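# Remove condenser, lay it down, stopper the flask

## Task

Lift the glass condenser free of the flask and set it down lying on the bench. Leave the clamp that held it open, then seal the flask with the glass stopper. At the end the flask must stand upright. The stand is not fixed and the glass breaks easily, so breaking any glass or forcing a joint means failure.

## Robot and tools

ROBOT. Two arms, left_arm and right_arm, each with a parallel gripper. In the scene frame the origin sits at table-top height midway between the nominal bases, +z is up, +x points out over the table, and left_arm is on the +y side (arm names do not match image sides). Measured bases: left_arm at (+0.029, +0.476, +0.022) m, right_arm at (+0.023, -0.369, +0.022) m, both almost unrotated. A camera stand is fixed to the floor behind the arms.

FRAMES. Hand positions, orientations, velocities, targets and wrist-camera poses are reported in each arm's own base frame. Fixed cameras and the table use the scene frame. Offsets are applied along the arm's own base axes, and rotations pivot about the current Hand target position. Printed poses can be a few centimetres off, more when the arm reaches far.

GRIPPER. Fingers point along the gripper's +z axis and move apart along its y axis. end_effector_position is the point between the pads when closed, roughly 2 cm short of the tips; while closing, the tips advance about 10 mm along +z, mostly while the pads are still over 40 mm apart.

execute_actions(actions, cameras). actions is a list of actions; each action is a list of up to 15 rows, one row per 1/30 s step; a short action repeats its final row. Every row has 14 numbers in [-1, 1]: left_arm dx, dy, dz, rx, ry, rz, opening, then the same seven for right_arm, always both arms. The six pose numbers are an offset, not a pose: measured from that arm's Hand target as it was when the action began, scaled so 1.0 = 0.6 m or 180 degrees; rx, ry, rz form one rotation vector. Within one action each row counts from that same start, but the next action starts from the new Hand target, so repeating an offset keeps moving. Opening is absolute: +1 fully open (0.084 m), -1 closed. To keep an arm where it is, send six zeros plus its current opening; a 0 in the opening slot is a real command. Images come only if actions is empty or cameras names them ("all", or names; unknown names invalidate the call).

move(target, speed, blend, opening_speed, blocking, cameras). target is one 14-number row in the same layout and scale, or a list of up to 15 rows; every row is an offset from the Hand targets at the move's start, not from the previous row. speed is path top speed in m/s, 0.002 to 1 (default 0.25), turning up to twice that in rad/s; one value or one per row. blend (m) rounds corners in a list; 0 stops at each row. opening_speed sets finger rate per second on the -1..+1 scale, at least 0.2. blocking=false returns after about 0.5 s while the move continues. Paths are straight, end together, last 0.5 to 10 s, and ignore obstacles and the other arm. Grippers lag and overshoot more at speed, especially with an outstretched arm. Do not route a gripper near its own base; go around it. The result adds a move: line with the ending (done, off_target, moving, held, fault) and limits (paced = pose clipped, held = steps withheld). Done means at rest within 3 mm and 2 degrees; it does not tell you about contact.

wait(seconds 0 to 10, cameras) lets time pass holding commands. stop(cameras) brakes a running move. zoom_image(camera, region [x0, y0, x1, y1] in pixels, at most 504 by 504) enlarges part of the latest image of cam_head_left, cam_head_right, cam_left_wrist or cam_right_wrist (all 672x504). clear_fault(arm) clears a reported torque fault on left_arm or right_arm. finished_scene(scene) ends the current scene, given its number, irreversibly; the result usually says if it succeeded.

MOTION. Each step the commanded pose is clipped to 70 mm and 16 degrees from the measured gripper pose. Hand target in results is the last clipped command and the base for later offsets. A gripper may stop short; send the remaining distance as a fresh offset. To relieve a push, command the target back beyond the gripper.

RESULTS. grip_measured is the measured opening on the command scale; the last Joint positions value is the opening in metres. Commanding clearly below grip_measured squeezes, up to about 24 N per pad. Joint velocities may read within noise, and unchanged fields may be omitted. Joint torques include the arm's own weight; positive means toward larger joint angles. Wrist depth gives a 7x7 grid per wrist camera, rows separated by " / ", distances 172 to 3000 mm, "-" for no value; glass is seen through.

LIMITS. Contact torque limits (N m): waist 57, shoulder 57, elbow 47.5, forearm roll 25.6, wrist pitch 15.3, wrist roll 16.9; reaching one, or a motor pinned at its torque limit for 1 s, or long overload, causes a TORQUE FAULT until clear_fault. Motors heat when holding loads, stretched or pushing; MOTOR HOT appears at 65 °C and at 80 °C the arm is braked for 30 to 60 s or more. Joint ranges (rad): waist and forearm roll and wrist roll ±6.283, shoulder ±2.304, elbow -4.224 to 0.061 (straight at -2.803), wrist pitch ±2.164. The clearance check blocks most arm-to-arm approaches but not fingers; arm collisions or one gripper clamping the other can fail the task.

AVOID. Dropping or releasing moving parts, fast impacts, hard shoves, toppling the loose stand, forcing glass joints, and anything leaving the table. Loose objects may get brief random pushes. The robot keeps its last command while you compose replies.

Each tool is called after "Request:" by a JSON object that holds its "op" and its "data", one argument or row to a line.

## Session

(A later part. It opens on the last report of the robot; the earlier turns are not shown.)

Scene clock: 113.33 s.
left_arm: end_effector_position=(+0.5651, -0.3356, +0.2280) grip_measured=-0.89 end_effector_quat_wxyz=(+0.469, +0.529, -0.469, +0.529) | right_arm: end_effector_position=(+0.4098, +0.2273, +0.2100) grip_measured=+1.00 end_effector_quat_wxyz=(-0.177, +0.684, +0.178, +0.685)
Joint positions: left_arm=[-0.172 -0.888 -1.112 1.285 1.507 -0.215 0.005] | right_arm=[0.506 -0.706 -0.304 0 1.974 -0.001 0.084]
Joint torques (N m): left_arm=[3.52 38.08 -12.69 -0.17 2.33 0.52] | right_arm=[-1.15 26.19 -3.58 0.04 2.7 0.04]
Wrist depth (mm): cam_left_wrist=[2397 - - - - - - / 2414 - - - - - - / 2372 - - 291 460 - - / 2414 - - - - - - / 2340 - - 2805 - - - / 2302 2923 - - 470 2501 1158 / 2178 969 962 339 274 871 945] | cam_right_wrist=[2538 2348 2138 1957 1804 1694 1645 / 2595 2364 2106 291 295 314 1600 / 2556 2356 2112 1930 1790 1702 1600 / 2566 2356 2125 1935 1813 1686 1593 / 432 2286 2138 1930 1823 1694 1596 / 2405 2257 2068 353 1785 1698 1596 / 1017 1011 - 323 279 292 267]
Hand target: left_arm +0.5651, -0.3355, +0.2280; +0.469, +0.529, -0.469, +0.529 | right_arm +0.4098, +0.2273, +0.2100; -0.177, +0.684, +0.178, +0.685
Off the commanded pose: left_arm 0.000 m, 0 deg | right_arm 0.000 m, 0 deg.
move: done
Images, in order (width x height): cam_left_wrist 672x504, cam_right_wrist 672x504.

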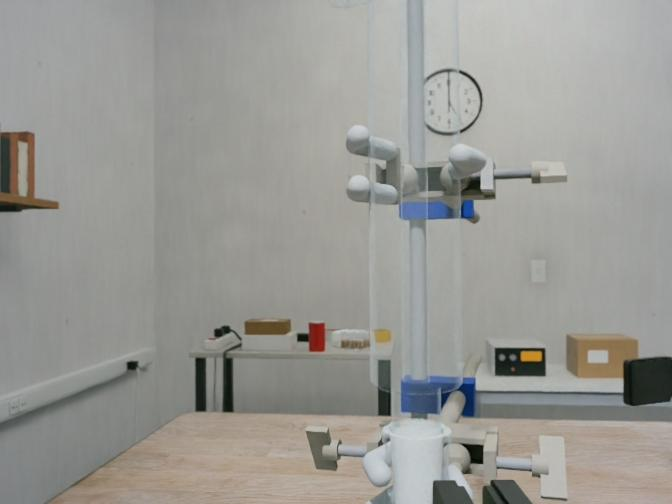

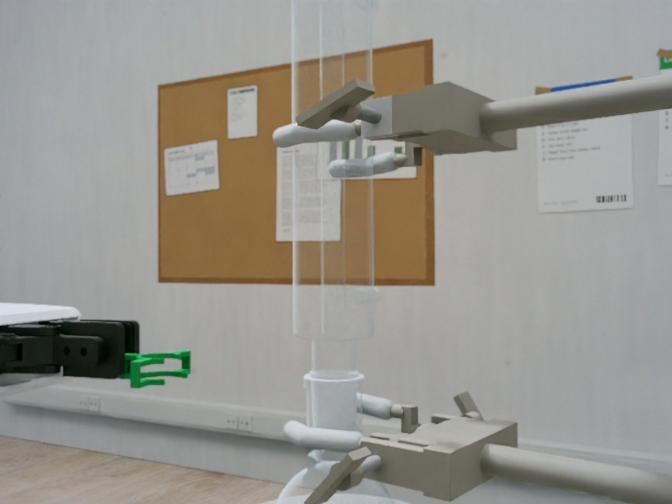

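Request:
{"op": "move", "data": {
  "target": [
    [0.0582, 0.2927, 0, 0.1925, 0.0233, 0, -1, 0, 0, 0, 0, 0, 0, 1],
    [0.0582, 0.2927, -0.3, 0.1925, 0.0233, 0, -1, 0, 0, 0, 0, 0, 0, 1]
  ],
  "speed": [0.2, 0.1],
  "blend": 0.03,
  "cameras": ["all"]
}}

Scene clock: 118.53 s.
left_arm: end_effector_position=(+0.6001, -0.1599, +0.0481) grip_measured=-0.89 end_effector_quat_wxyz=(+0.307, +0.664, -0.588, +0.346) | right_arm: end_effector_position=(+0.4098, +0.2273, +0.2100) grip_measured=+1.00 end_effector_quat_wxyz=(-0.177, +0.684, +0.178, +0.685)
Joint positions: left_arm=[0.068 -1.021 -1.255 1.68 0.968 -0.283 0.005] | right_arm=[0.506 -0.706 -0.304 0 1.974 -0.001 0.084]
Joint torques (N m): left_arm=[-4.03 31.89 -18.38 -1.01 0.59 0.31] | right_arm=[-1.45 24.37 -3.77 0.21 2.77 0.03]
Wrist depth (mm): cam_left_wrist=[755 754 327 327 321 311 665 / 581 538 324 315 301 292 495 / 424 447 359 340 324 309 414 / 362 362 362 359 343 342 357 / 317 317 316 315 315 314 313 / 272 272 272 271 270 270 270 / 239 238 238 238 237 237 236] | cam_right_wrist=[2519 2348 2138 1951 1809 1698 1626 / 2547 2340 2112 291 294 314 1615 / 2538 2372 2099 1908 1790 1694 1607 / 2547 2333 2099 1930 1818 1702 1604 / 2575 2356 2125 1935 1823 1690 1600 / 2510 2271 2062 352 1785 1694 1607 / 1016 1014 - 323 280 292 267]
Hand target: left_arm +0.6000, -0.1599, +0.0480; +0.307, +0.664, -0.588, +0.346 | right_arm +0.4098, +0.2273, +0.2100; -0.177, +0.684, +0.178, +0.685
Off the commanded pose: left_arm 0.000 m, 0 deg | right_arm 0.000 m, 0 deg.
move: done

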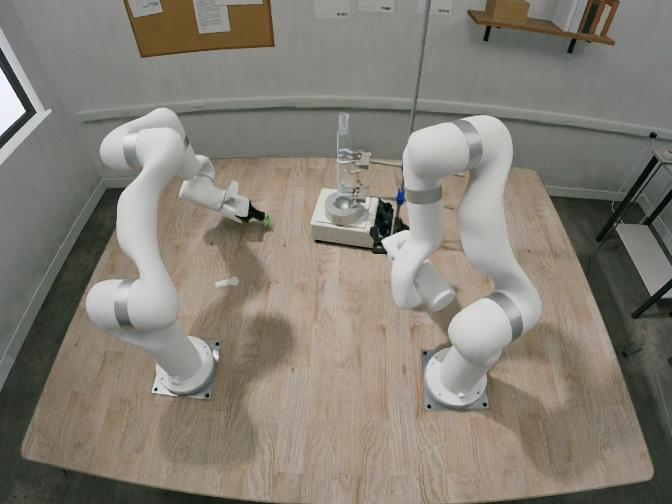

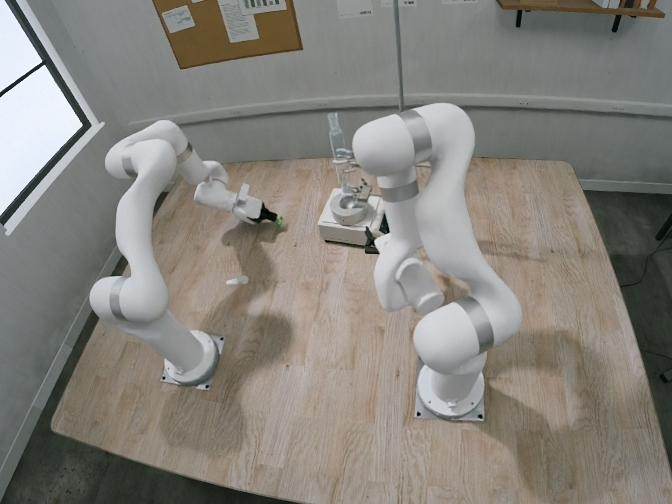

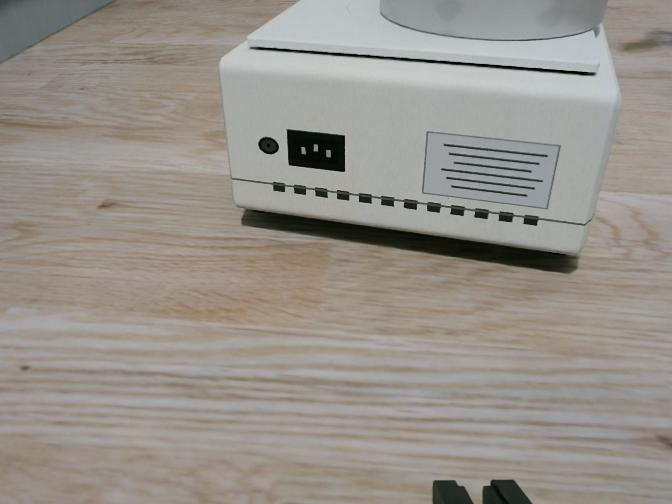

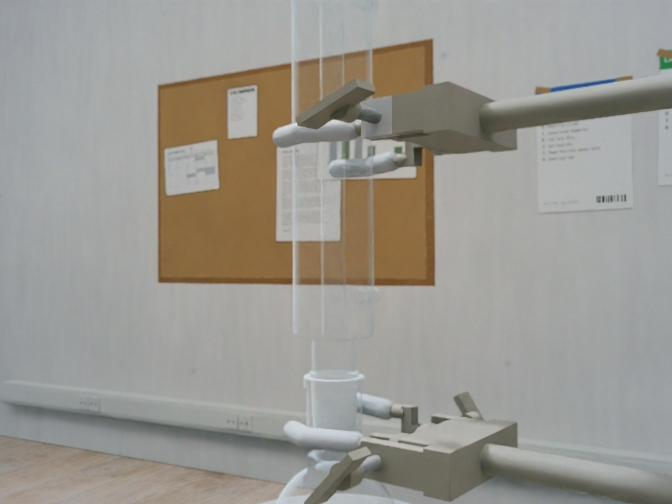

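Request:
{"op": "zoom_image", "data": {
  "camera": "cam_head_left",
  "region": [220, 180, 320, 250]
}}

Request:
{"op": "zoom_image", "data": {
  "camera": "cam_head_right",
  "region": [230, 180, 330, 250]
}}

Scaled by 5.040 from the camera's 672x504 image, which has a finer 960x720 frame.

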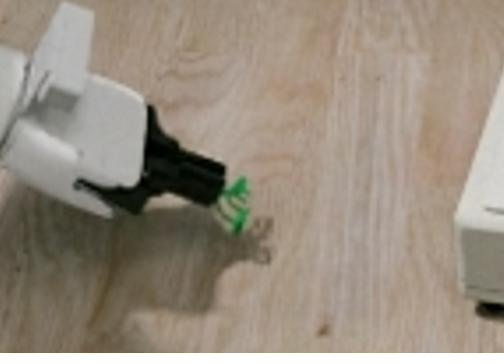

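Scaled by 5.040 from the camera's 672x504 image, which has a finer 960x720 frame.

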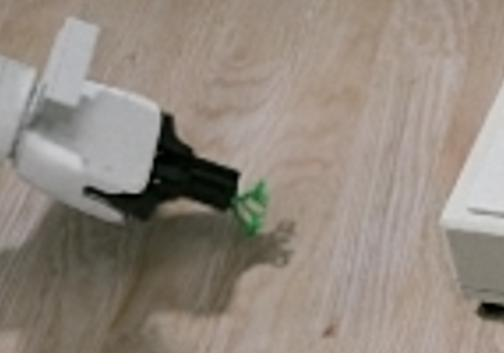

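Request:
{"op": "move", "data": {
  "target": [0, 0, -0.0167, 0, 0, 0, -1, 0, 0, 0, 0, 0, 0, 1],
  "speed": 0.03,
  "cameras": ["cam_head_left", "cam_head_right"]
}}

Request:
{"op": "zoom_image", "data": {
  "camera": "cam_head_left",
  "region": [220, 180, 320, 250]
}}

Scene clock: 119.97 s.
left_arm: end_effector_position=(+0.6000, -0.1599, +0.0380) grip_measured=-0.89 end_effector_quat_wxyz=(+0.307, +0.664, -0.588, +0.346) | right_arm: end_effector_position=(+0.4098, +0.2273, +0.2100) grip_measured=+1.00 end_effector_quat_wxyz=(-0.177, +0.684, +0.178, +0.685)
Joint positions: left_arm=[0.068 -1.043 -1.265 1.672 0.967 -0.27 0.005] | right_arm=[0.506 -0.706 -0.304 0 1.974 -0.001 0.084]
Joint torques (N m): left_arm=[-3.94 32.18 -18.79 -0.72 0.47 0.48] | right_arm=[0.16 25.29 -3.81 0.1 2.79 0.11]
Wrist depth (mm): cam_left_wrist=[716 713 316 315 302 289 630 / 550 512 325 315 302 288 472 / 403 423 362 340 324 309 395 / 344 345 341 342 341 340 340 / 301 302 301 300 299 298 298 / 259 258 258 257 257 256 256 / 227 227 227 226 226 225 225] | cam_right_wrist=[2547 2364 2132 1979 1813 1698 1634 / 2528 2348 2106 291 295 314 1600 / 2547 2348 2119 1919 1799 1702 1611 / 2566 2348 2099 1930 1823 1702 1604 / 2566 2333 2138 1946 1823 1702 1604 / 2528 2279 2068 352 1785 1698 1604 / 1014 1014 - 324 279 292 267]
Hand target: left_arm +0.6000, -0.1599, +0.0380; +0.307, +0.664, -0.588, +0.346 | right_arm +0.4098, +0.2273, +0.2100; -0.177, +0.684, +0.178, +0.685
Off the commanded pose: left_arm 0.000 m, 0 deg | right_arm 0.000 m, 0 deg.
move: done
Images, in order (width x height): cam_head_left 672x504, cam_head_right 672x504.

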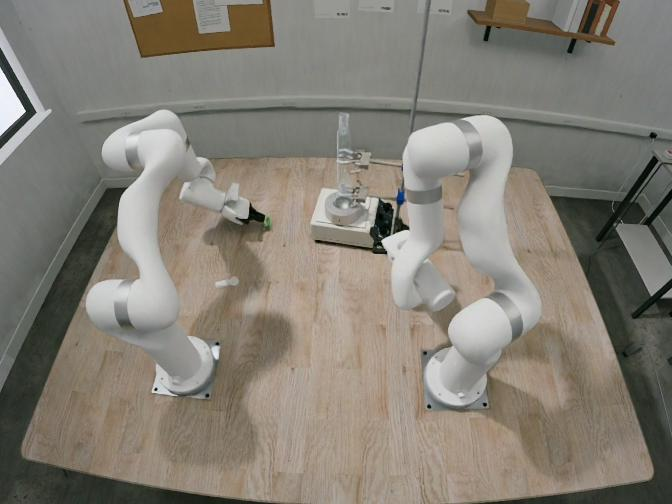

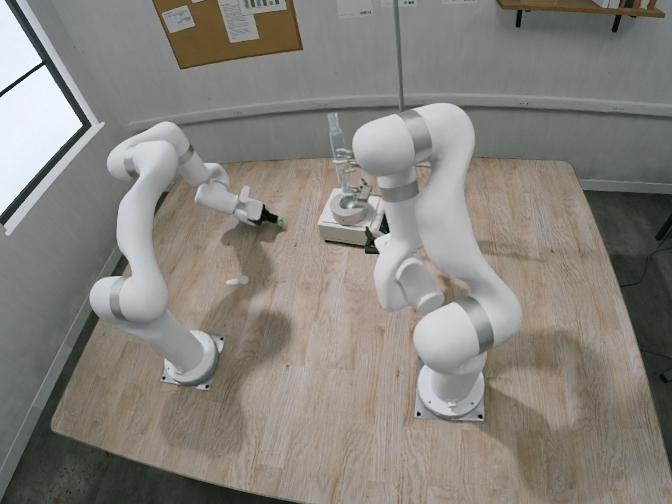

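Scaled by 5.040 from the camera's 672x504 image, which has a finer 960x720 frame.

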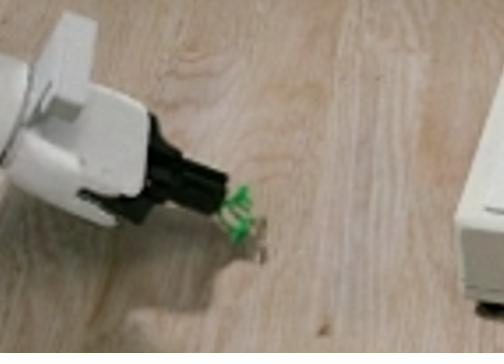

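Request:
{"op": "move", "data": {
  "target": [0, 0, -0.0217, 0, 0, 0, -1, 0, 0, 0, 0, 0, 0, 1],
  "speed": 0.03,
  "cameras": ["cam_head_left", "cam_head_right"]
}}

Request:
{"op": "zoom_image", "data": {
  "camera": "cam_head_left",
  "region": [220, 180, 320, 250]
}}

Scene clock: 121.30 s.
left_arm: end_effector_position=(+0.6000, -0.1599, +0.0250) grip_measured=-0.89 end_effector_quat_wxyz=(+0.307, +0.664, -0.588, +0.346) | right_arm: end_effector_position=(+0.4098, +0.2273, +0.2100) grip_measured=+1.00 end_effector_quat_wxyz=(-0.177, +0.684, +0.178, +0.685)
Joint positions: left_arm=[0.068 -1.072 -1.279 1.662 0.966 -0.253 0.005] | right_arm=[0.506 -0.706 -0.304 0 1.974 -0.001 0.084]
Joint torques (N m): left_arm=[-2.06 31.07 -17.6 -0.74 0.54 0.4] | right_arm=[-0.48 25.45 -3.98 0.75 2.86 0.04]
Wrist depth (mm): cam_left_wrist=[669 666 306 296 288 277 587 / 516 478 325 316 301 287 438 / 396 395 353 351 322 309 366 / 321 320 319 318 318 317 318 / 282 281 280 280 279 278 277 / 242 241 240 240 239 239 239 / 212 212 211 211 210 210 209] | cam_right_wrist=[2566 2381 2151 1946 1809 1681 1634 / 2566 2340 2093 291 295 314 1589 / 2547 2364 2125 1935 1795 1694 1596 / 2575 2340 2106 1924 1823 1690 1604 / 2547 2372 2119 1946 1823 1698 1607 / 2528 2286 2099 353 1785 1681 1604 / 1016 1013 - 324 279 291 267]
Hand target: left_arm +0.6000, -0.1599, +0.0250; +0.307, +0.664, -0.588, +0.346 | right_arm +0.4098, +0.2273, +0.2100; -0.177, +0.684, +0.178, +0.685
Off the commanded pose: left_arm 0.000 m, 0 deg | right_arm 0.000 m, 0 deg.
move: done
Images, in order (width x height): cam_head_left 672x504, cam_head_right 672x504.

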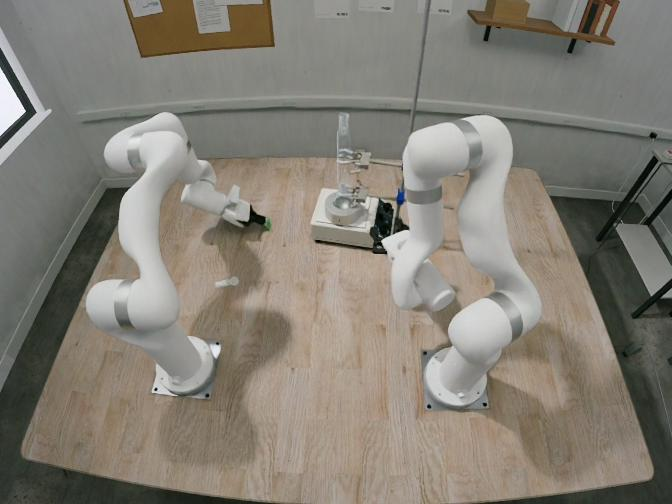

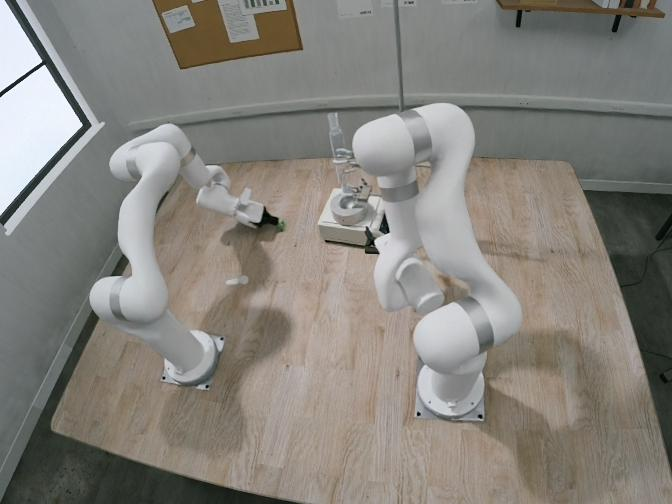

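Scaled by 5.040 from the camera's 672x504 image, which has a finer 960x720 frame.

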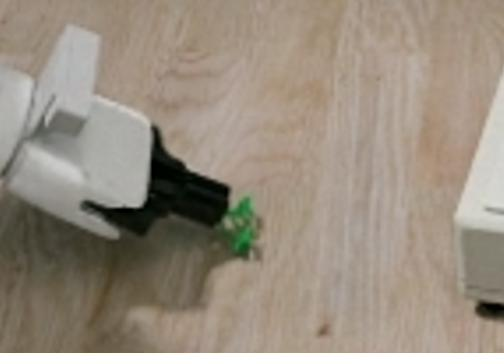

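Request:
{"op": "move", "data": {
  "target": [0, 0, -0.006, 0, 0, 0, -1, 0, 0, 0, 0, 0, 0, 1],
  "speed": 0.02
}}

Request:
{"op": "move", "data": {
  "target": [0, 0, 0, 0, 0, 0, -0.5, 0, 0, 0, 0, 0, 0, 1],
  "opening_speed": 0.3,
  "cameras": ["cam_head_left", "cam_head_right"]
}}

Request:
{"op": "zoom_image", "data": {
  "camera": "cam_head_left",
  "region": [220, 180, 320, 250]
}}

Scene clock: 122.87 s.
left_arm: end_effector_position=(+0.6000, -0.1599, +0.0214) grip_measured=-0.89 end_effector_quat_wxyz=(+0.307, +0.664, -0.588, +0.346) | right_arm: end_effector_position=(+0.4098, +0.2273, +0.2100) grip_measured=+1.00 end_effector_quat_wxyz=(-0.177, +0.684, +0.178, +0.685)
Joint positions: left_arm=[0.068 -1.079 -1.283 1.66 0.966 -0.248 0.005] | right_arm=[0.506 -0.706 -0.304 0 1.974 -0.001 0.084]
Joint torques (N m): left_arm=[-3.18 31.69 -17.85 -0.35 0.34 0.44] | right_arm=[-0.73 25.97 -3.89 0.19 2.81 0.02]
Wrist depth (mm): cam_left_wrist=[651 648 306 295 283 277 276 / 502 469 324 316 301 288 429 / 387 386 365 344 323 309 360 / 315 315 313 313 312 312 309 / 276 274 274 274 274 273 272 / 237 236 236 235 235 235 234 / 207 207 207 206 206 206 205] | cam_right_wrist=[2566 2381 2151 1946 1818 1698 1630 / 2547 2356 2106 291 295 313 1622 / 2556 2364 2099 1940 1776 1694 1607 / 2519 2356 2106 1914 1799 1694 1604 / 2538 2340 2125 1946 1833 1686 1615 / 2501 2279 2087 352 1776 1690 1593 / 1011 1017 - 324 279 291 267]
Hand target: left_arm +0.6000, -0.1599, +0.0214; +0.307, +0.664, -0.588, +0.346 | right_arm +0.4098, +0.2273, +0.2100; -0.177, +0.684, +0.178, +0.685
Off the commanded pose: left_arm 0.000 m, 0 deg | right_arm 0.000 m, 0 deg.
move: done

Scene clock: 124.77 s.
left_arm: end_effector_position=(+0.6000, -0.1599, +0.0214) grip_measured=-0.52 end_effector_quat_wxyz=(+0.307, +0.664, -0.588, +0.346) | right_arm: end_effector_position=(+0.4098, +0.2273, +0.2100) grip_measured=+1.00 end_effector_quat_wxyz=(-0.177, +0.684, +0.178, +0.685)
Joint positions: left_arm=[0.068 -1.079 -1.284 1.66 0.966 -0.248 0.021] | right_arm=[0.506 -0.706 -0.304 0 1.974 -0.001 0.084]
Joint torques (N m): left_arm=[-4.73 34.13 -18 -0.42 0.44 0.48] | right_arm=[-1.72 27.16 -3.74 0.42 2.74 0.11]
Wrist depth (mm): cam_left_wrist=[654 652 307 295 283 276 276 / 503 468 325 315 301 288 429 / 388 386 364 344 322 309 360 / 315 314 313 312 311 311 310 / 276 275 274 274 273 272 272 / 236 236 235 235 235 234 234 / 207 207 207 206 206 206 205] | cam_right_wrist=[2547 2348 2112 1946 1813 1698 1642 / 2566 2372 2119 291 295 314 1596 / 2575 2340 2080 1924 1799 1694 1589 / 2566 2364 2112 1908 1799 1698 1607 / 2547 2325 2145 1951 1823 1686 1611 / 2547 2279 2080 352 1781 1681 1607 / 1019 1017 - 324 279 291 267]
Hand target: left_arm +0.6000, -0.1599, +0.0214; +0.307, +0.664, -0.588, +0.346 | right_arm +0.4098, +0.2273, +0.2100; -0.177, +0.684, +0.178, +0.685
Off the commanded pose: left_arm 0.000 m, 0 deg | right_arm 0.000 m, 0 deg.
move: done
Images, in order (width x height): cam_head_left 672x504, cam_head_right 672x504.

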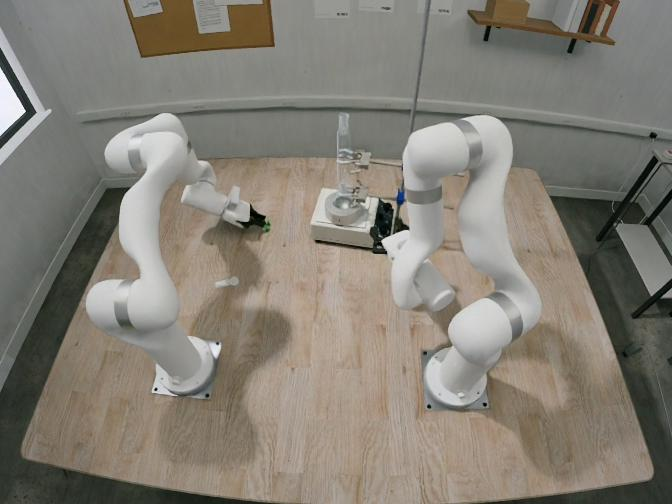

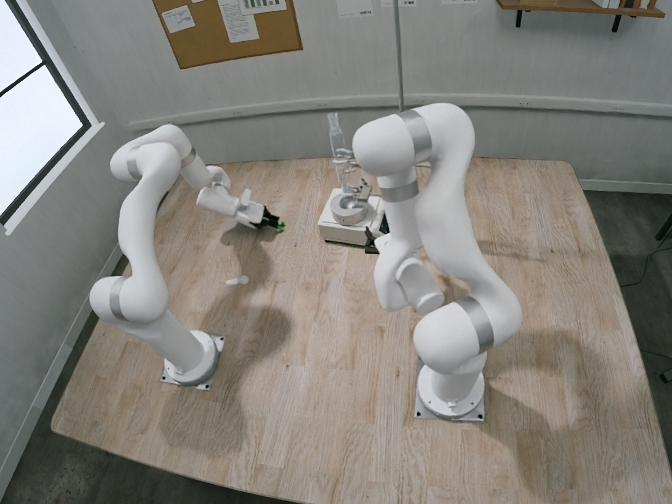

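Scaled by 5.040 from the camera's 672x504 image, which has a finer 960x720 frame.

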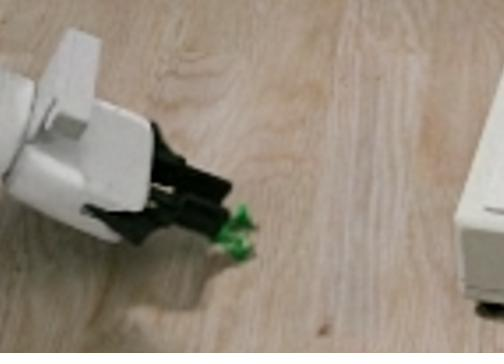

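Request:
{"op": "move", "data": {
  "target": [-0.0262, 0.2162, 0.153, 0, 0, 0, -0.5, 0, 0, 0, 0, 0, 0, 1],
  "speed": 0.1,
  "cameras": ["cam_head_left", "cam_left_wrist"]
}}

Request:
{"op": "zoom_image", "data": {
  "camera": "cam_head_left",
  "region": [220, 180, 320, 250]
}}

Scene clock: 127.13 s.
left_arm: end_effector_position=(+0.5843, -0.0302, +0.1132) grip_measured=-0.52 end_effector_quat_wxyz=(+0.307, +0.664, -0.588, +0.346) | right_arm: end_effector_position=(+0.4098, +0.2273, +0.2100) grip_measured=+1.00 end_effector_quat_wxyz=(-0.177, +0.684, +0.178, +0.685)
Joint positions: left_arm=[0.293 -0.897 -1.228 1.946 1.052 -0.376 0.021] | right_arm=[0.506 -0.706 -0.304 0 1.974 -0.001 0.084]
Joint torques (N m): left_arm=[2.5 39.2 -19.58 -0.13 1.98 -0.53] | right_arm=[0.11 24.22 -3.92 -0.01 2.88 0.03]
Wrist depth (mm): cam_left_wrist=[2213 980 980 515 449 878 957 / 719 764 480 459 442 656 747 / 588 587 555 486 461 550 578 / 480 479 477 476 474 473 472 / 403 419 417 417 417 397 414 / 360 359 359 357 357 357 357 / 316 315 315 314 314 313 313] | cam_right_wrist=[2538 2364 2132 1946 1818 1706 1630 / 2528 2356 2119 291 295 314 1593 / 2528 2348 2119 1930 1790 1681 1596 / 2547 2340 2099 1940 1813 1686 1596 / 2528 2333 2119 1935 1823 1686 1593 / 2538 2271 2080 352 1781 1690 1611 / 1016 1011 - 323 279 292 267]
Hand target: left_arm +0.5843, -0.0302, +0.1132; +0.307, +0.664, -0.588, +0.346 | right_arm +0.4098, +0.2273, +0.2100; -0.177, +0.684, +0.178, +0.685
Off the commanded pose: left_arm 0.000 m, 0 deg | right_arm 0.000 m, 0 deg.
move: done
Images, in order (width x height): cam_head_left 672x504, cam_left_wrist 672x504.

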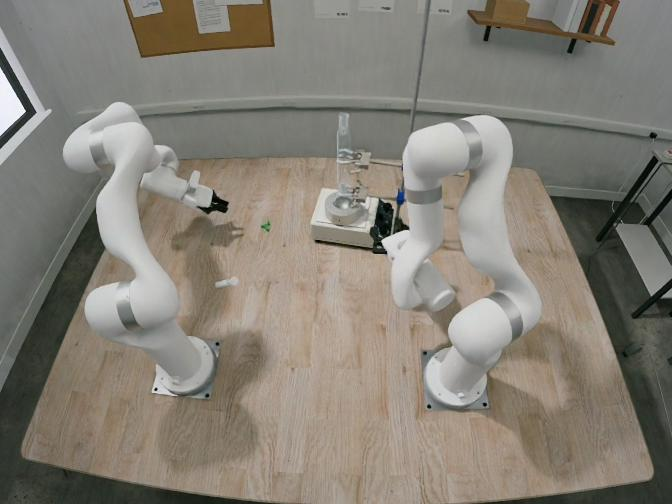

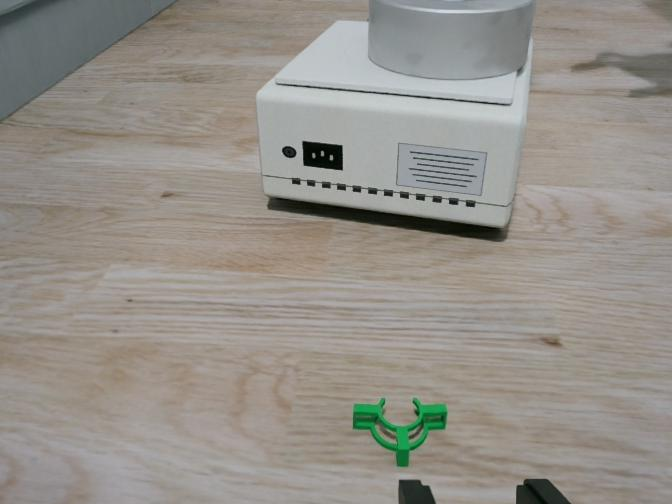

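Scaled by 5.040 from the camera's 672x504 image, which has a finer 960x720 frame.

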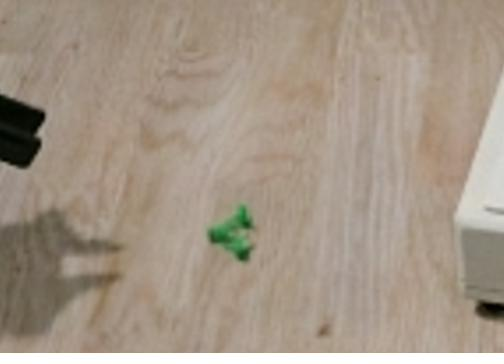

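Request:
{"op": "move", "data": {
  "target": [-0.0957, -0.5597, 0.4447, -0.1877, -0.0537, 0.0974, 0.524, 0, 0, 0, 0, 0, 0, 1],
  "speed": 0.25,
  "cameras": ["all"]
}}

Scene clock: 133.00 s.
left_arm: end_effector_position=(+0.5269, -0.3660, +0.3800) grip_measured=+0.52 end_effector_quat_wxyz=(+0.380, +0.596, -0.379, +0.597) | right_arm: end_effector_position=(+0.4098, +0.2273, +0.2100) grip_measured=+1.00 end_effector_quat_wxyz=(-0.177, +0.684, +0.178, +0.685)
Joint positions: left_arm=[-0.329 -0.405 -0.774 0.839 1.319 -0.272 0.066] | right_arm=[0.506 -0.706 -0.304 0 1.974 -0.001 0.084]
Joint torques (N m): left_arm=[-5.91 28.59 -22.01 -0.64 0.79 0.49] | right_arm=[-1.26 25.37 -4.31 0.1 2.88 -0.09]
Wrist depth (mm): cam_left_wrist=[1741 2099 2634 - - - 2923 / 1745 2099 2614 - - - 2899 / 1673 1974 2448 - - - 2935 / 1582 1914 2348 - - - 2816 / 1745 2080 2624 - - - 2899 / 1732 2074 2519 - 2501 431 2874 / 1653 1996 2431 - 303 361 2911] | cam_right_wrist=[321 2348 2145 1935 1818 1694 1634 / 424 2302 2106 291 295 314 1619 / 2585 2364 2138 1924 1799 1686 1600 / 2547 2340 2112 1930 1799 1686 1604 / 2547 2333 2125 1946 1828 1690 1600 / 2528 2264 2062 352 1781 1694 1600 / 1010 1010 - 324 279 291 267]
Hand target: left_arm +0.5269, -0.3660, +0.3800; +0.380, +0.596, -0.379, +0.597 | right_arm +0.4098, +0.2273, +0.2100; -0.177, +0.684, +0.178, +0.685
Off the commanded pose: left_arm 0.000 m, 0 deg | right_arm 0.000 m, 0 deg.
move: done

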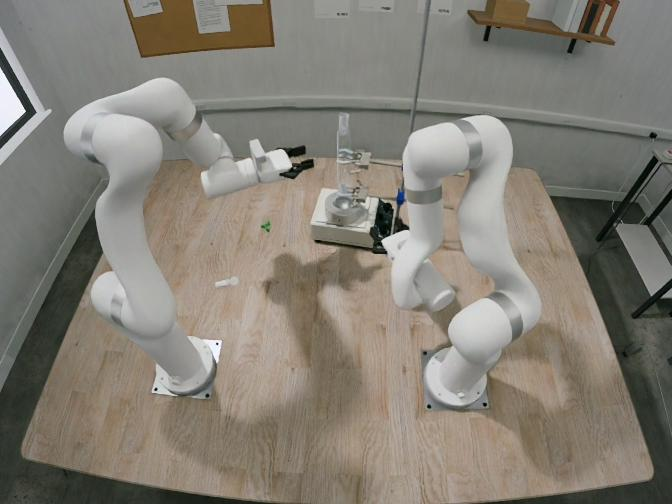

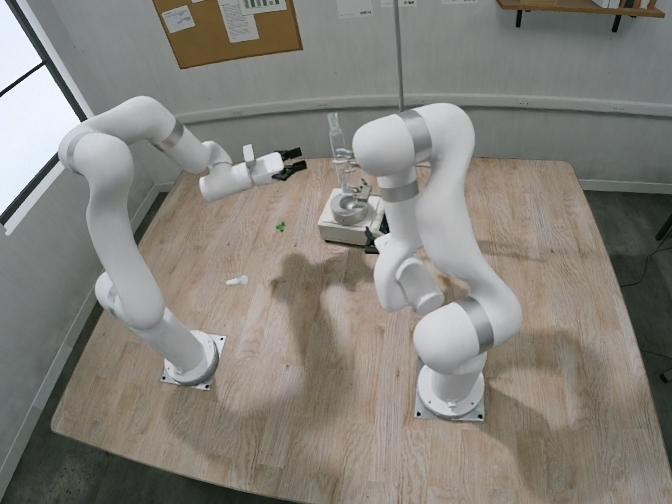

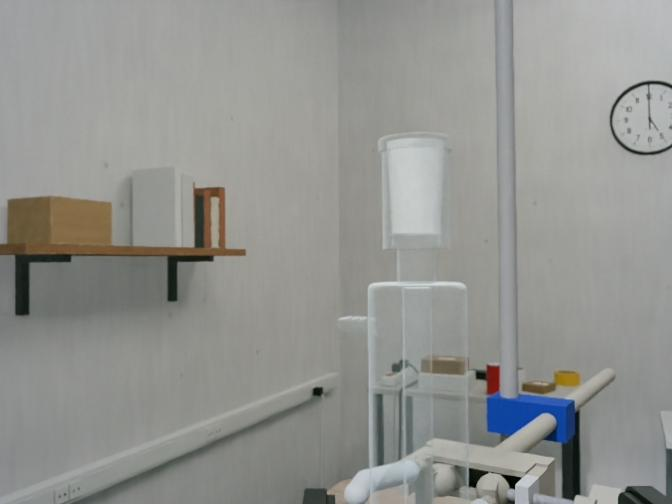

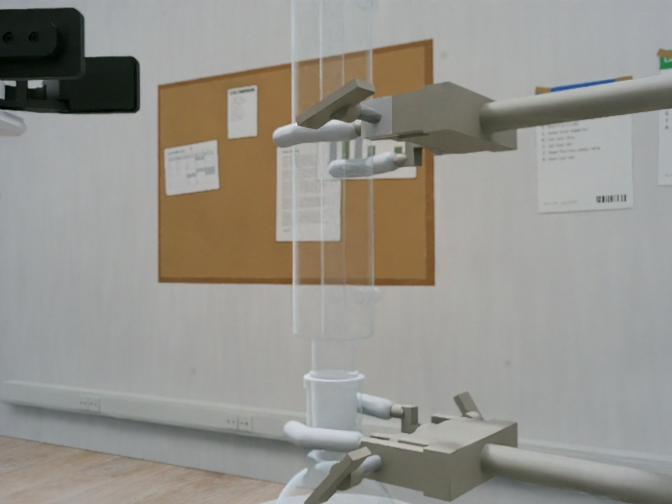

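Request:
{"op": "move", "data": {
  "target": [0, 0, 0, 0, 0, 0, 0.524, 0, 0, 0.1333, 0, 0, 0, 1],
  "speed": 0.15,
  "cameras": ["cam_right_wrist"]
}}

Scene clock: 137.20 s.
left_arm: end_effector_position=(+0.5269, -0.3660, +0.3800) grip_measured=+0.52 end_effector_quat_wxyz=(+0.380, +0.596, -0.379, +0.597) | right_arm: end_effector_position=(+0.4098, +0.2273, +0.2899) grip_measured=+1.00 end_effector_quat_wxyz=(-0.177, +0.684, +0.178, +0.685)
Joint positions: left_arm=[-0.329 -0.405 -0.774 0.839 1.319 -0.272 0.066] | right_arm=[0.506 -0.34 -0.211 0 1.699 -0.001 0.084]
Joint torques (N m): left_arm=[-3.66 29.31 -22.19 -0.64 0.63 0.47] | right_arm=[-0.92 26.77 -5.99 0.17 1.23 0.17]
Wrist depth (mm): cam_left_wrist=[1749 2112 2585 - - - 2886 / 1736 2112 2624 - - - 2973 / 1686 1962 2448 - - - 2886 / 1593 1908 2340 - - - 2899 / 1736 2087 2614 - - - 2948 / 1702 2087 2501 - 2519 431 2899 / 1673 1968 2483 2935 304 359 2874] | cam_right_wrist=[2575 2381 2080 1914 1842 1702 1607 / 2538 2381 2106 1930 1823 1686 1604 / 322 2309 2119 1935 1813 1698 1607 / 396 2286 2112 1914 1804 1686 1600 / 2547 2372 2068 297 292 288 263 / 2510 2294 2119 1935 1833 1702 1607 / 2439 2340 2074 1924 1749 1661 1571]
Hand target: left_arm +0.5269, -0.3660, +0.3800; +0.380, +0.596, -0.379, +0.597 | right_arm +0.4098, +0.2273, +0.2900; -0.177, +0.684, +0.178, +0.685
Off the commanded pose: left_arm 0.000 m, 0 deg | right_arm 0.000 m, 0 deg.
move: done
Images, in order (width x height): cam_right_wrist 672x504.

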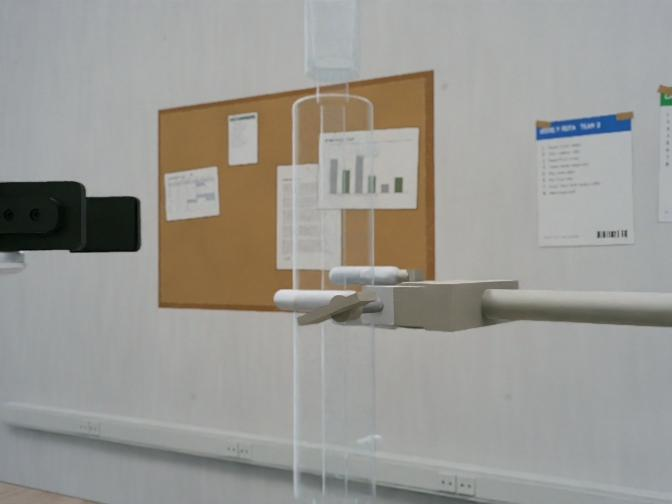

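Request:
{"op": "move", "data": {
  "target": [0.0845, -0.1813, 0.01, 0, 0, 0, 0.524, 0, 0, 0, 0, 0, 0, 1],
  "speed": 0.08,
  "cameras": ["cam_right_wrist", "cam_left_wrist"]
}}

Scene clock: 141.83 s.
left_arm: end_effector_position=(+0.5776, -0.4748, +0.3860) grip_measured=+0.52 end_effector_quat_wxyz=(+0.380, +0.596, -0.379, +0.597) | right_arm: end_effector_position=(+0.4098, +0.2273, +0.2900) grip_measured=+1.00 end_effector_quat_wxyz=(-0.177, +0.684, +0.178, +0.685)
Joint positions: left_arm=[-0.491 -0.562 -1.042 0.701 1.194 -0.302 0.066] | right_arm=[0.506 -0.34 -0.211 0 1.699 -0.001 0.084]
Joint torques (N m): left_arm=[-4.54 25.97 -24.06 -0.66 0.43 -0.38] | right_arm=[1.09 28.43 -5.99 -0.95 1.19 0.23]
Wrist depth (mm): cam_left_wrist=[1673 1957 2528 - - 2886 2782 / 1681 1914 - - - 2986 2685 / 1604 1867 - - - 2948 2675 / 1471 1833 2474 - - 2948 2782 / 1669 1991 2465 - - 2948 2706 / 1681 2020 2405 - 2717 2510 2706 / 1645 1914 2492 - 2749 2839 306] | cam_right_wrist=[2585 2364 2080 1898 1833 1702 1600 / 2566 2364 2106 1935 1809 1694 1611 / 312 308 308 1872 1809 1690 1596 / 317 310 388 1898 1790 1698 1604 / 2556 2333 2080 296 292 289 263 / 2556 2257 2106 1940 1809 1686 1607 / 2448 2333 2080 1893 1763 1653 1578]
Hand target: left_arm +0.5776, -0.4748, +0.3860; +0.380, +0.596, -0.379, +0.597 | right_arm +0.4098, +0.2273, +0.2900; -0.177, +0.684, +0.178, +0.685
Off the commanded pose: left_arm 0.000 m, 0 deg | right_arm 0.000 m, 0 deg.
move: done
Images, in order (width x height): cam_left_wrist 672x504, cam_right_wrist 672x504.

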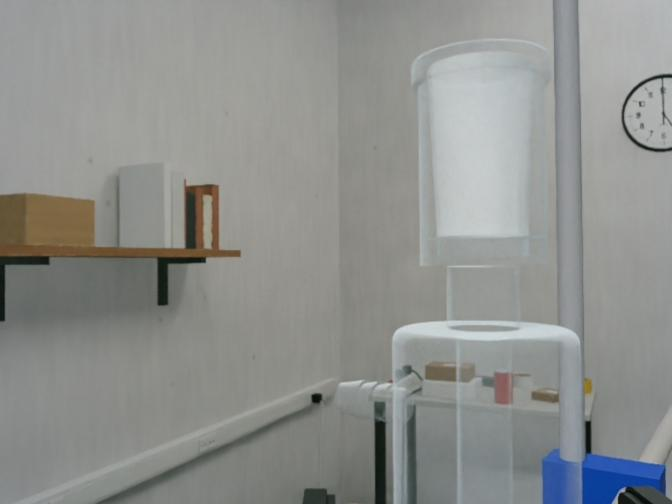

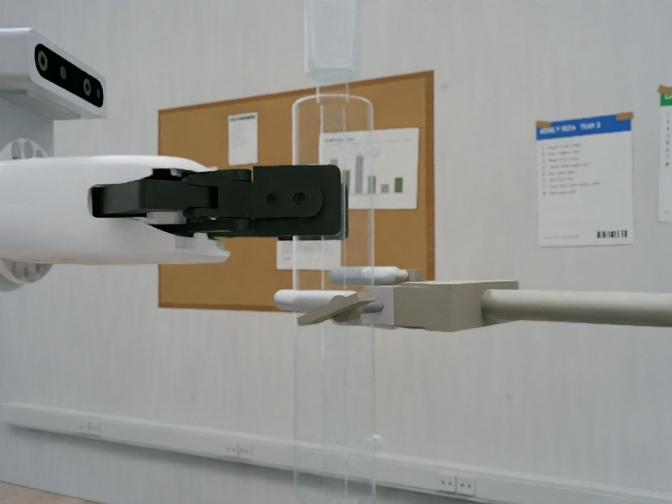

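Request:
{"op": "zoom_image", "data": {
  "camera": "cam_left_wrist",
  "region": [280, 300, 672, 504]
}}

Request:
{"op": "zoom_image", "data": {
  "camera": "cam_right_wrist",
  "region": [230, 140, 430, 340]
}}

Scaled by 1.286 from the camera's 672x504 image, which has a finer 960x720 frame.

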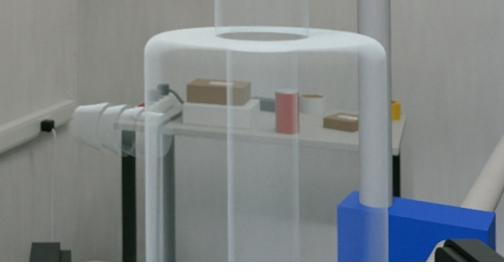

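Scaled by 2.520 from the camera's 672x504 image, which has a finer 960x720 frame.

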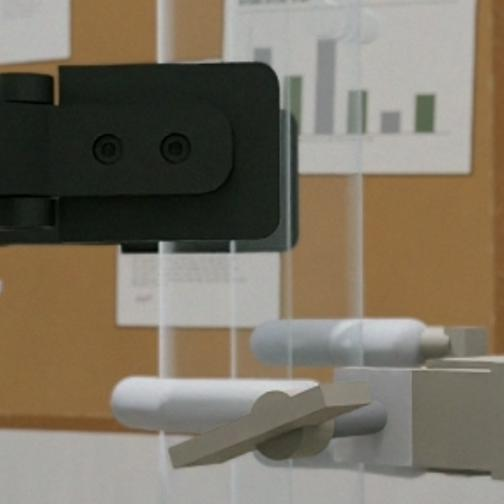

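Request:
{"op": "move", "data": {
  "target": [-0.0017, -0.0008, -0.005, 0, 0, 0, 0.08, 0, 0, 0, 0, 0, 0, 1],
  "opening_speed": 0.4,
  "speed": 0.02,
  "cameras": ["cam_right_wrist", "cam_left_wrist"]
}}

Request:
{"op": "zoom_image", "data": {
  "camera": "cam_left_wrist",
  "region": [340, 400, 640, 504]
}}

Scene clock: 144.77 s.
left_arm: end_effector_position=(+0.5766, -0.4753, +0.3830) grip_measured=+0.07 end_effector_quat_wxyz=(+0.380, +0.596, -0.379, +0.597) | right_arm: end_effector_position=(+0.4098, +0.2273, +0.2900) grip_measured=+1.00 end_effector_quat_wxyz=(-0.177, +0.684, +0.178, +0.685)
Joint positions: left_arm=[-0.492 -0.566 -1.039 0.697 1.198 -0.297 0.047] | right_arm=[0.506 -0.34 -0.211 0 1.699 -0.001 0.084]
Joint torques (N m): left_arm=[-4.37 24.7 -16.52 -0.43 2.28 0.37] | right_arm=[-0.89 26.06 -6.19 -0.57 1.35 0.24]
Wrist depth (mm): cam_left_wrist=[1686 1974 2556 - - 2935 2828 / 1702 1951 - - - 2886 2771 / 1630 1847 - - - 2911 2793 / 1487 1828 2538 - - 2986 2771 / 1686 2002 2538 - - 2923 2760 / 1645 2002 2389 - 2738 2213 2696 / 1669 1914 2483 - 2727 - 305] | cam_right_wrist=[2556 2389 2074 1914 1818 1698 1611 / 2556 2356 2112 1946 1818 1706 1604 / 312 310 319 1893 1799 1690 1604 / 314 322 2014 1877 1781 1698 1604 / 2538 2364 2062 297 292 289 262 / 2547 2271 2125 1930 1833 1698 1593 / 2457 2348 2068 1898 1767 1665 1571]
Hand target: left_arm +0.5766, -0.4753, +0.3830; +0.380, +0.596, -0.379, +0.597 | right_arm +0.4098, +0.2273, +0.2900; -0.177, +0.684, +0.178, +0.685
Off the commanded pose: left_arm 0.000 m, 0 deg | right_arm 0.000 m, 0 deg.
move: done
Images, in order (width x height): cam_left_wrist 672x504, cam_right_wrist 672x504.

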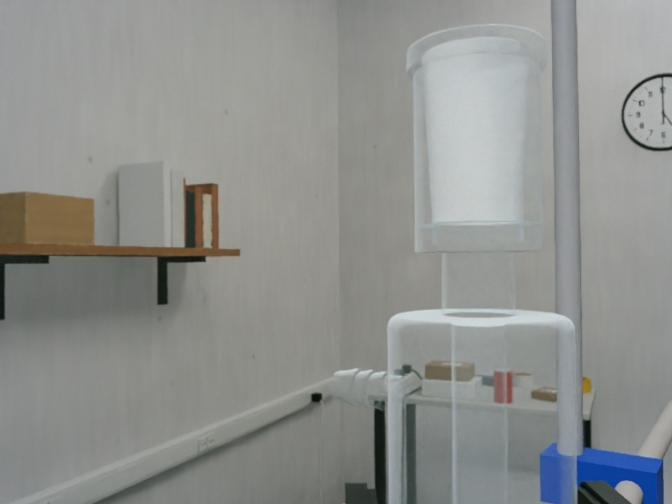

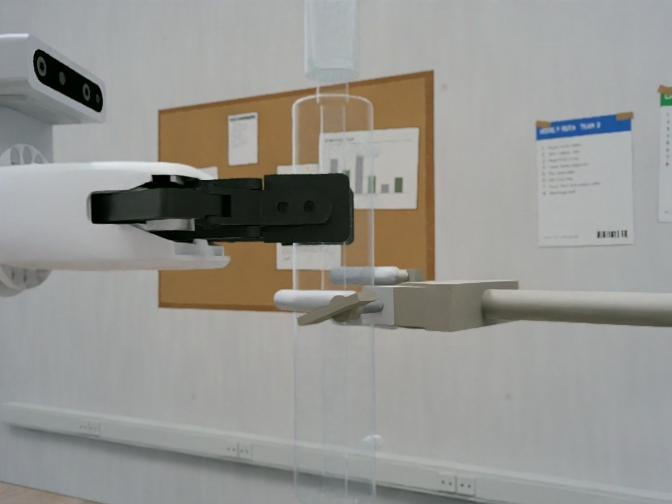

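Scaled by 1.680 from the camera's 672x504 image, which has a finer 960x720 frame.

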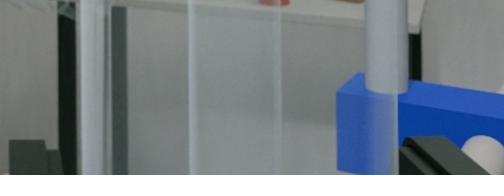

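Request:
{"op": "move", "data": {
  "target": [-0.0011, -0.0005, 0, 0, 0, 0, 0.01, 0, 0, 0, 0, 0, 0, 1],
  "opening_speed": 0.2,
  "speed": 0.02,
  "cameras": ["cam_left_wrist"]
}}

Request:
{"op": "zoom_image", "data": {
  "camera": "cam_left_wrist",
  "region": [340, 400, 640, 504]
}}

Scene clock: 146.33 s.
left_arm: end_effector_position=(+0.5759, -0.4756, +0.3830) grip_measured=+0.00 end_effector_quat_wxyz=(+0.380, +0.596, -0.379, +0.597) | right_arm: end_effector_position=(+0.4098, +0.2273, +0.2900) grip_measured=+1.00 end_effector_quat_wxyz=(-0.177, +0.684, +0.178, +0.685)
Joint positions: left_arm=[-0.493 -0.565 -1.038 0.696 1.199 -0.296 0.044] | right_arm=[0.506 -0.34 -0.211 0 1.699 -0.001 0.084]
Joint torques (N m): left_arm=[-4.12 34.76 -17.64 -0.24 2.31 0.52] | right_arm=[-0.1 26.99 -5.99 -1.01 1.29 0.22]
Wrist depth (mm): cam_left_wrist=[1711 1914 2528 - - 2863 2828 / 1694 1919 - - - 2948 2828 / 1630 1862 - - - 2899 2816 / 1490 1823 2492 - - 2923 2727 / 1677 2020 2457 - - 2935 2717 / 1681 1979 2405 - 2760 2199 2717 / 1677 1924 2510 - 2749 320 305] | cam_right_wrist=[2538 2340 2074 1914 1818 1698 1604 / 2547 2333 2125 1935 1804 1694 1611 / 312 310 318 1877 1823 1686 1600 / 313 322 2020 1888 1799 1694 1596 / 2528 2372 2074 296 291 289 263 / 2528 2279 2151 1940 1804 1686 1600 / 2483 2333 2074 1903 1776 1657 1567]
Hand target: left_arm +0.5759, -0.4756, +0.3830; +0.380, +0.596, -0.379, +0.597 | right_arm +0.4098, +0.2273, +0.2900; -0.177, +0.684, +0.178, +0.685
Off the commanded pose: left_arm 0.000 m, 0 deg | right_arm 0.000 m, 0 deg.
move: done
Images, in order (width x height): cam_left_wrist 672x504.

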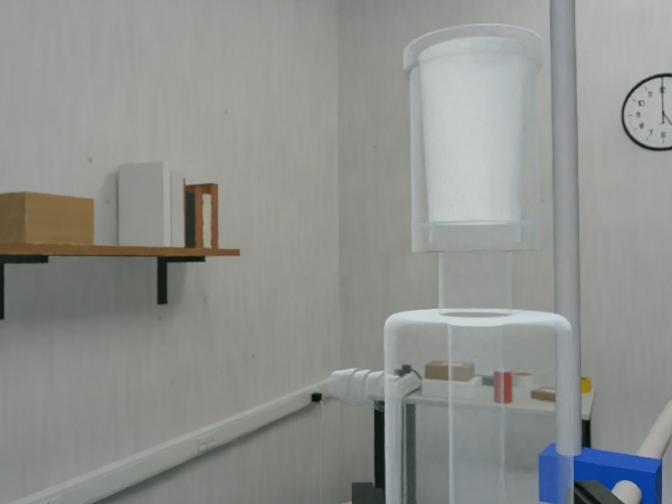

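Scaled by 1.680 from the camera's 672x504 image, which has a finer 960x720 frame.

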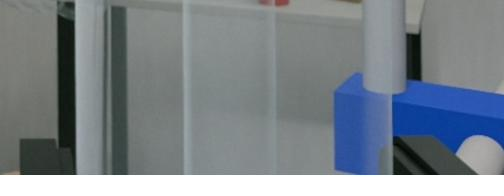

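Request:
{"op": "move", "data": {
  "target": [0, 0, 0, 0, 0, 0, -0.12, 0, 0, 0, 0, 0, 0, 1],
  "opening_speed": 0.2,
  "cameras": ["cam_left_wrist", "cam_right_wrist"]
}}

Request:
{"op": "zoom_image", "data": {
  "camera": "cam_left_wrist",
  "region": [340, 400, 640, 504]
}}

Scene clock: 147.53 s.
left_arm: end_effector_position=(+0.5759, -0.4756, +0.3831) grip_measured=-0.08 end_effector_quat_wxyz=(+0.380, +0.596, -0.379, +0.597) | right_arm: end_effector_position=(+0.4098, +0.2273, +0.2900) grip_measured=+1.00 end_effector_quat_wxyz=(-0.177, +0.684, +0.178, +0.685)
Joint positions: left_arm=[-0.493 -0.565 -1.038 0.696 1.199 -0.296 0.041] | right_arm=[0.506 -0.34 -0.211 0 1.699 -0.001 0.084]
Joint torques (N m): left_arm=[-5.89 28.55 -17.59 2.65 1.95 0.35] | right_arm=[0.98 26.14 -6.28 -0.97 1.22 0.23]
Wrist depth (mm): cam_left_wrist=[1690 1924 2566 - - 2899 2874 / 1698 1946 - - - 2782 2760 / 1604 1823 - - - 2863 2760 / 1499 1847 2538 - - 2911 2685 / 1677 2038 2483 - - 2986 2749 / 1673 2002 2431 - 2717 2192 2727 / 1665 2002 2457 - 2760 - 305] | cam_right_wrist=[2556 2381 2112 1924 1847 1694 1619 / 2556 2356 2106 1930 1804 1706 1604 / 312 309 318 1888 1809 1694 1593 / 313 323 2008 1882 1785 1677 1593 / 2528 2356 2080 296 291 289 263 / 2528 2294 2125 1946 1823 1686 1604 / 2474 2317 2080 1908 1745 1657 1574]
Hand target: left_arm +0.5759, -0.4756, +0.3830; +0.380, +0.596, -0.379, +0.597 | right_arm +0.4098, +0.2273, +0.2900; -0.177, +0.684, +0.178, +0.685
Off the commanded pose: left_arm 0.000 m, 0 deg | right_arm 0.000 m, 0 deg.
move: done
Images, in order (width x height): cam_left_wrist 672x504, cam_right_wrist 672x504.

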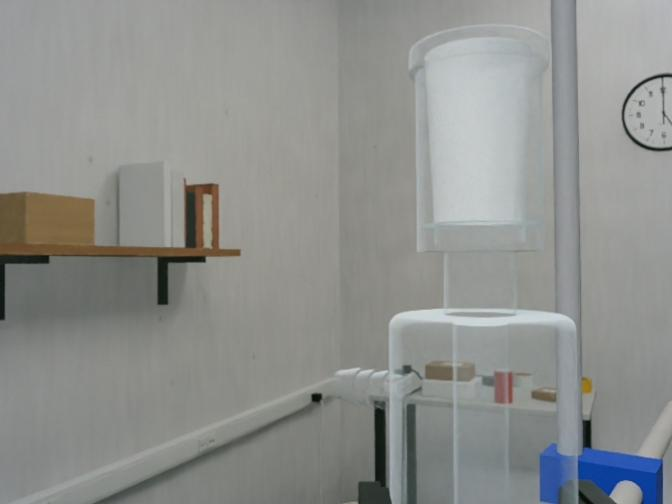

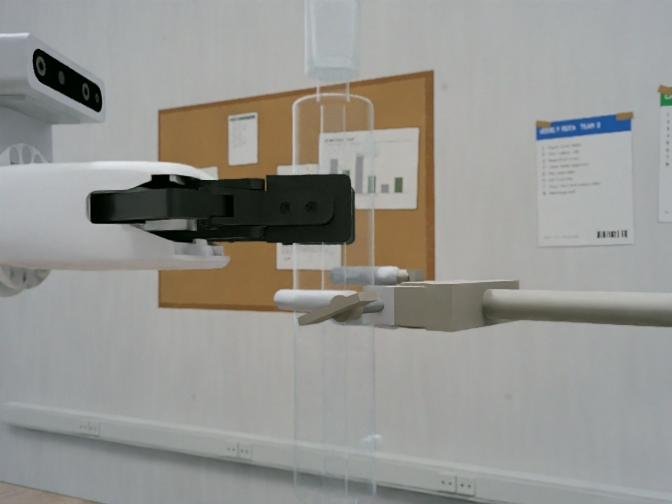

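Scaled by 1.680 from the camera's 672x504 image, which has a finer 960x720 frame.

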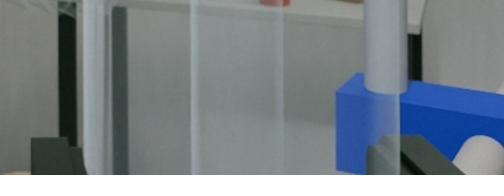

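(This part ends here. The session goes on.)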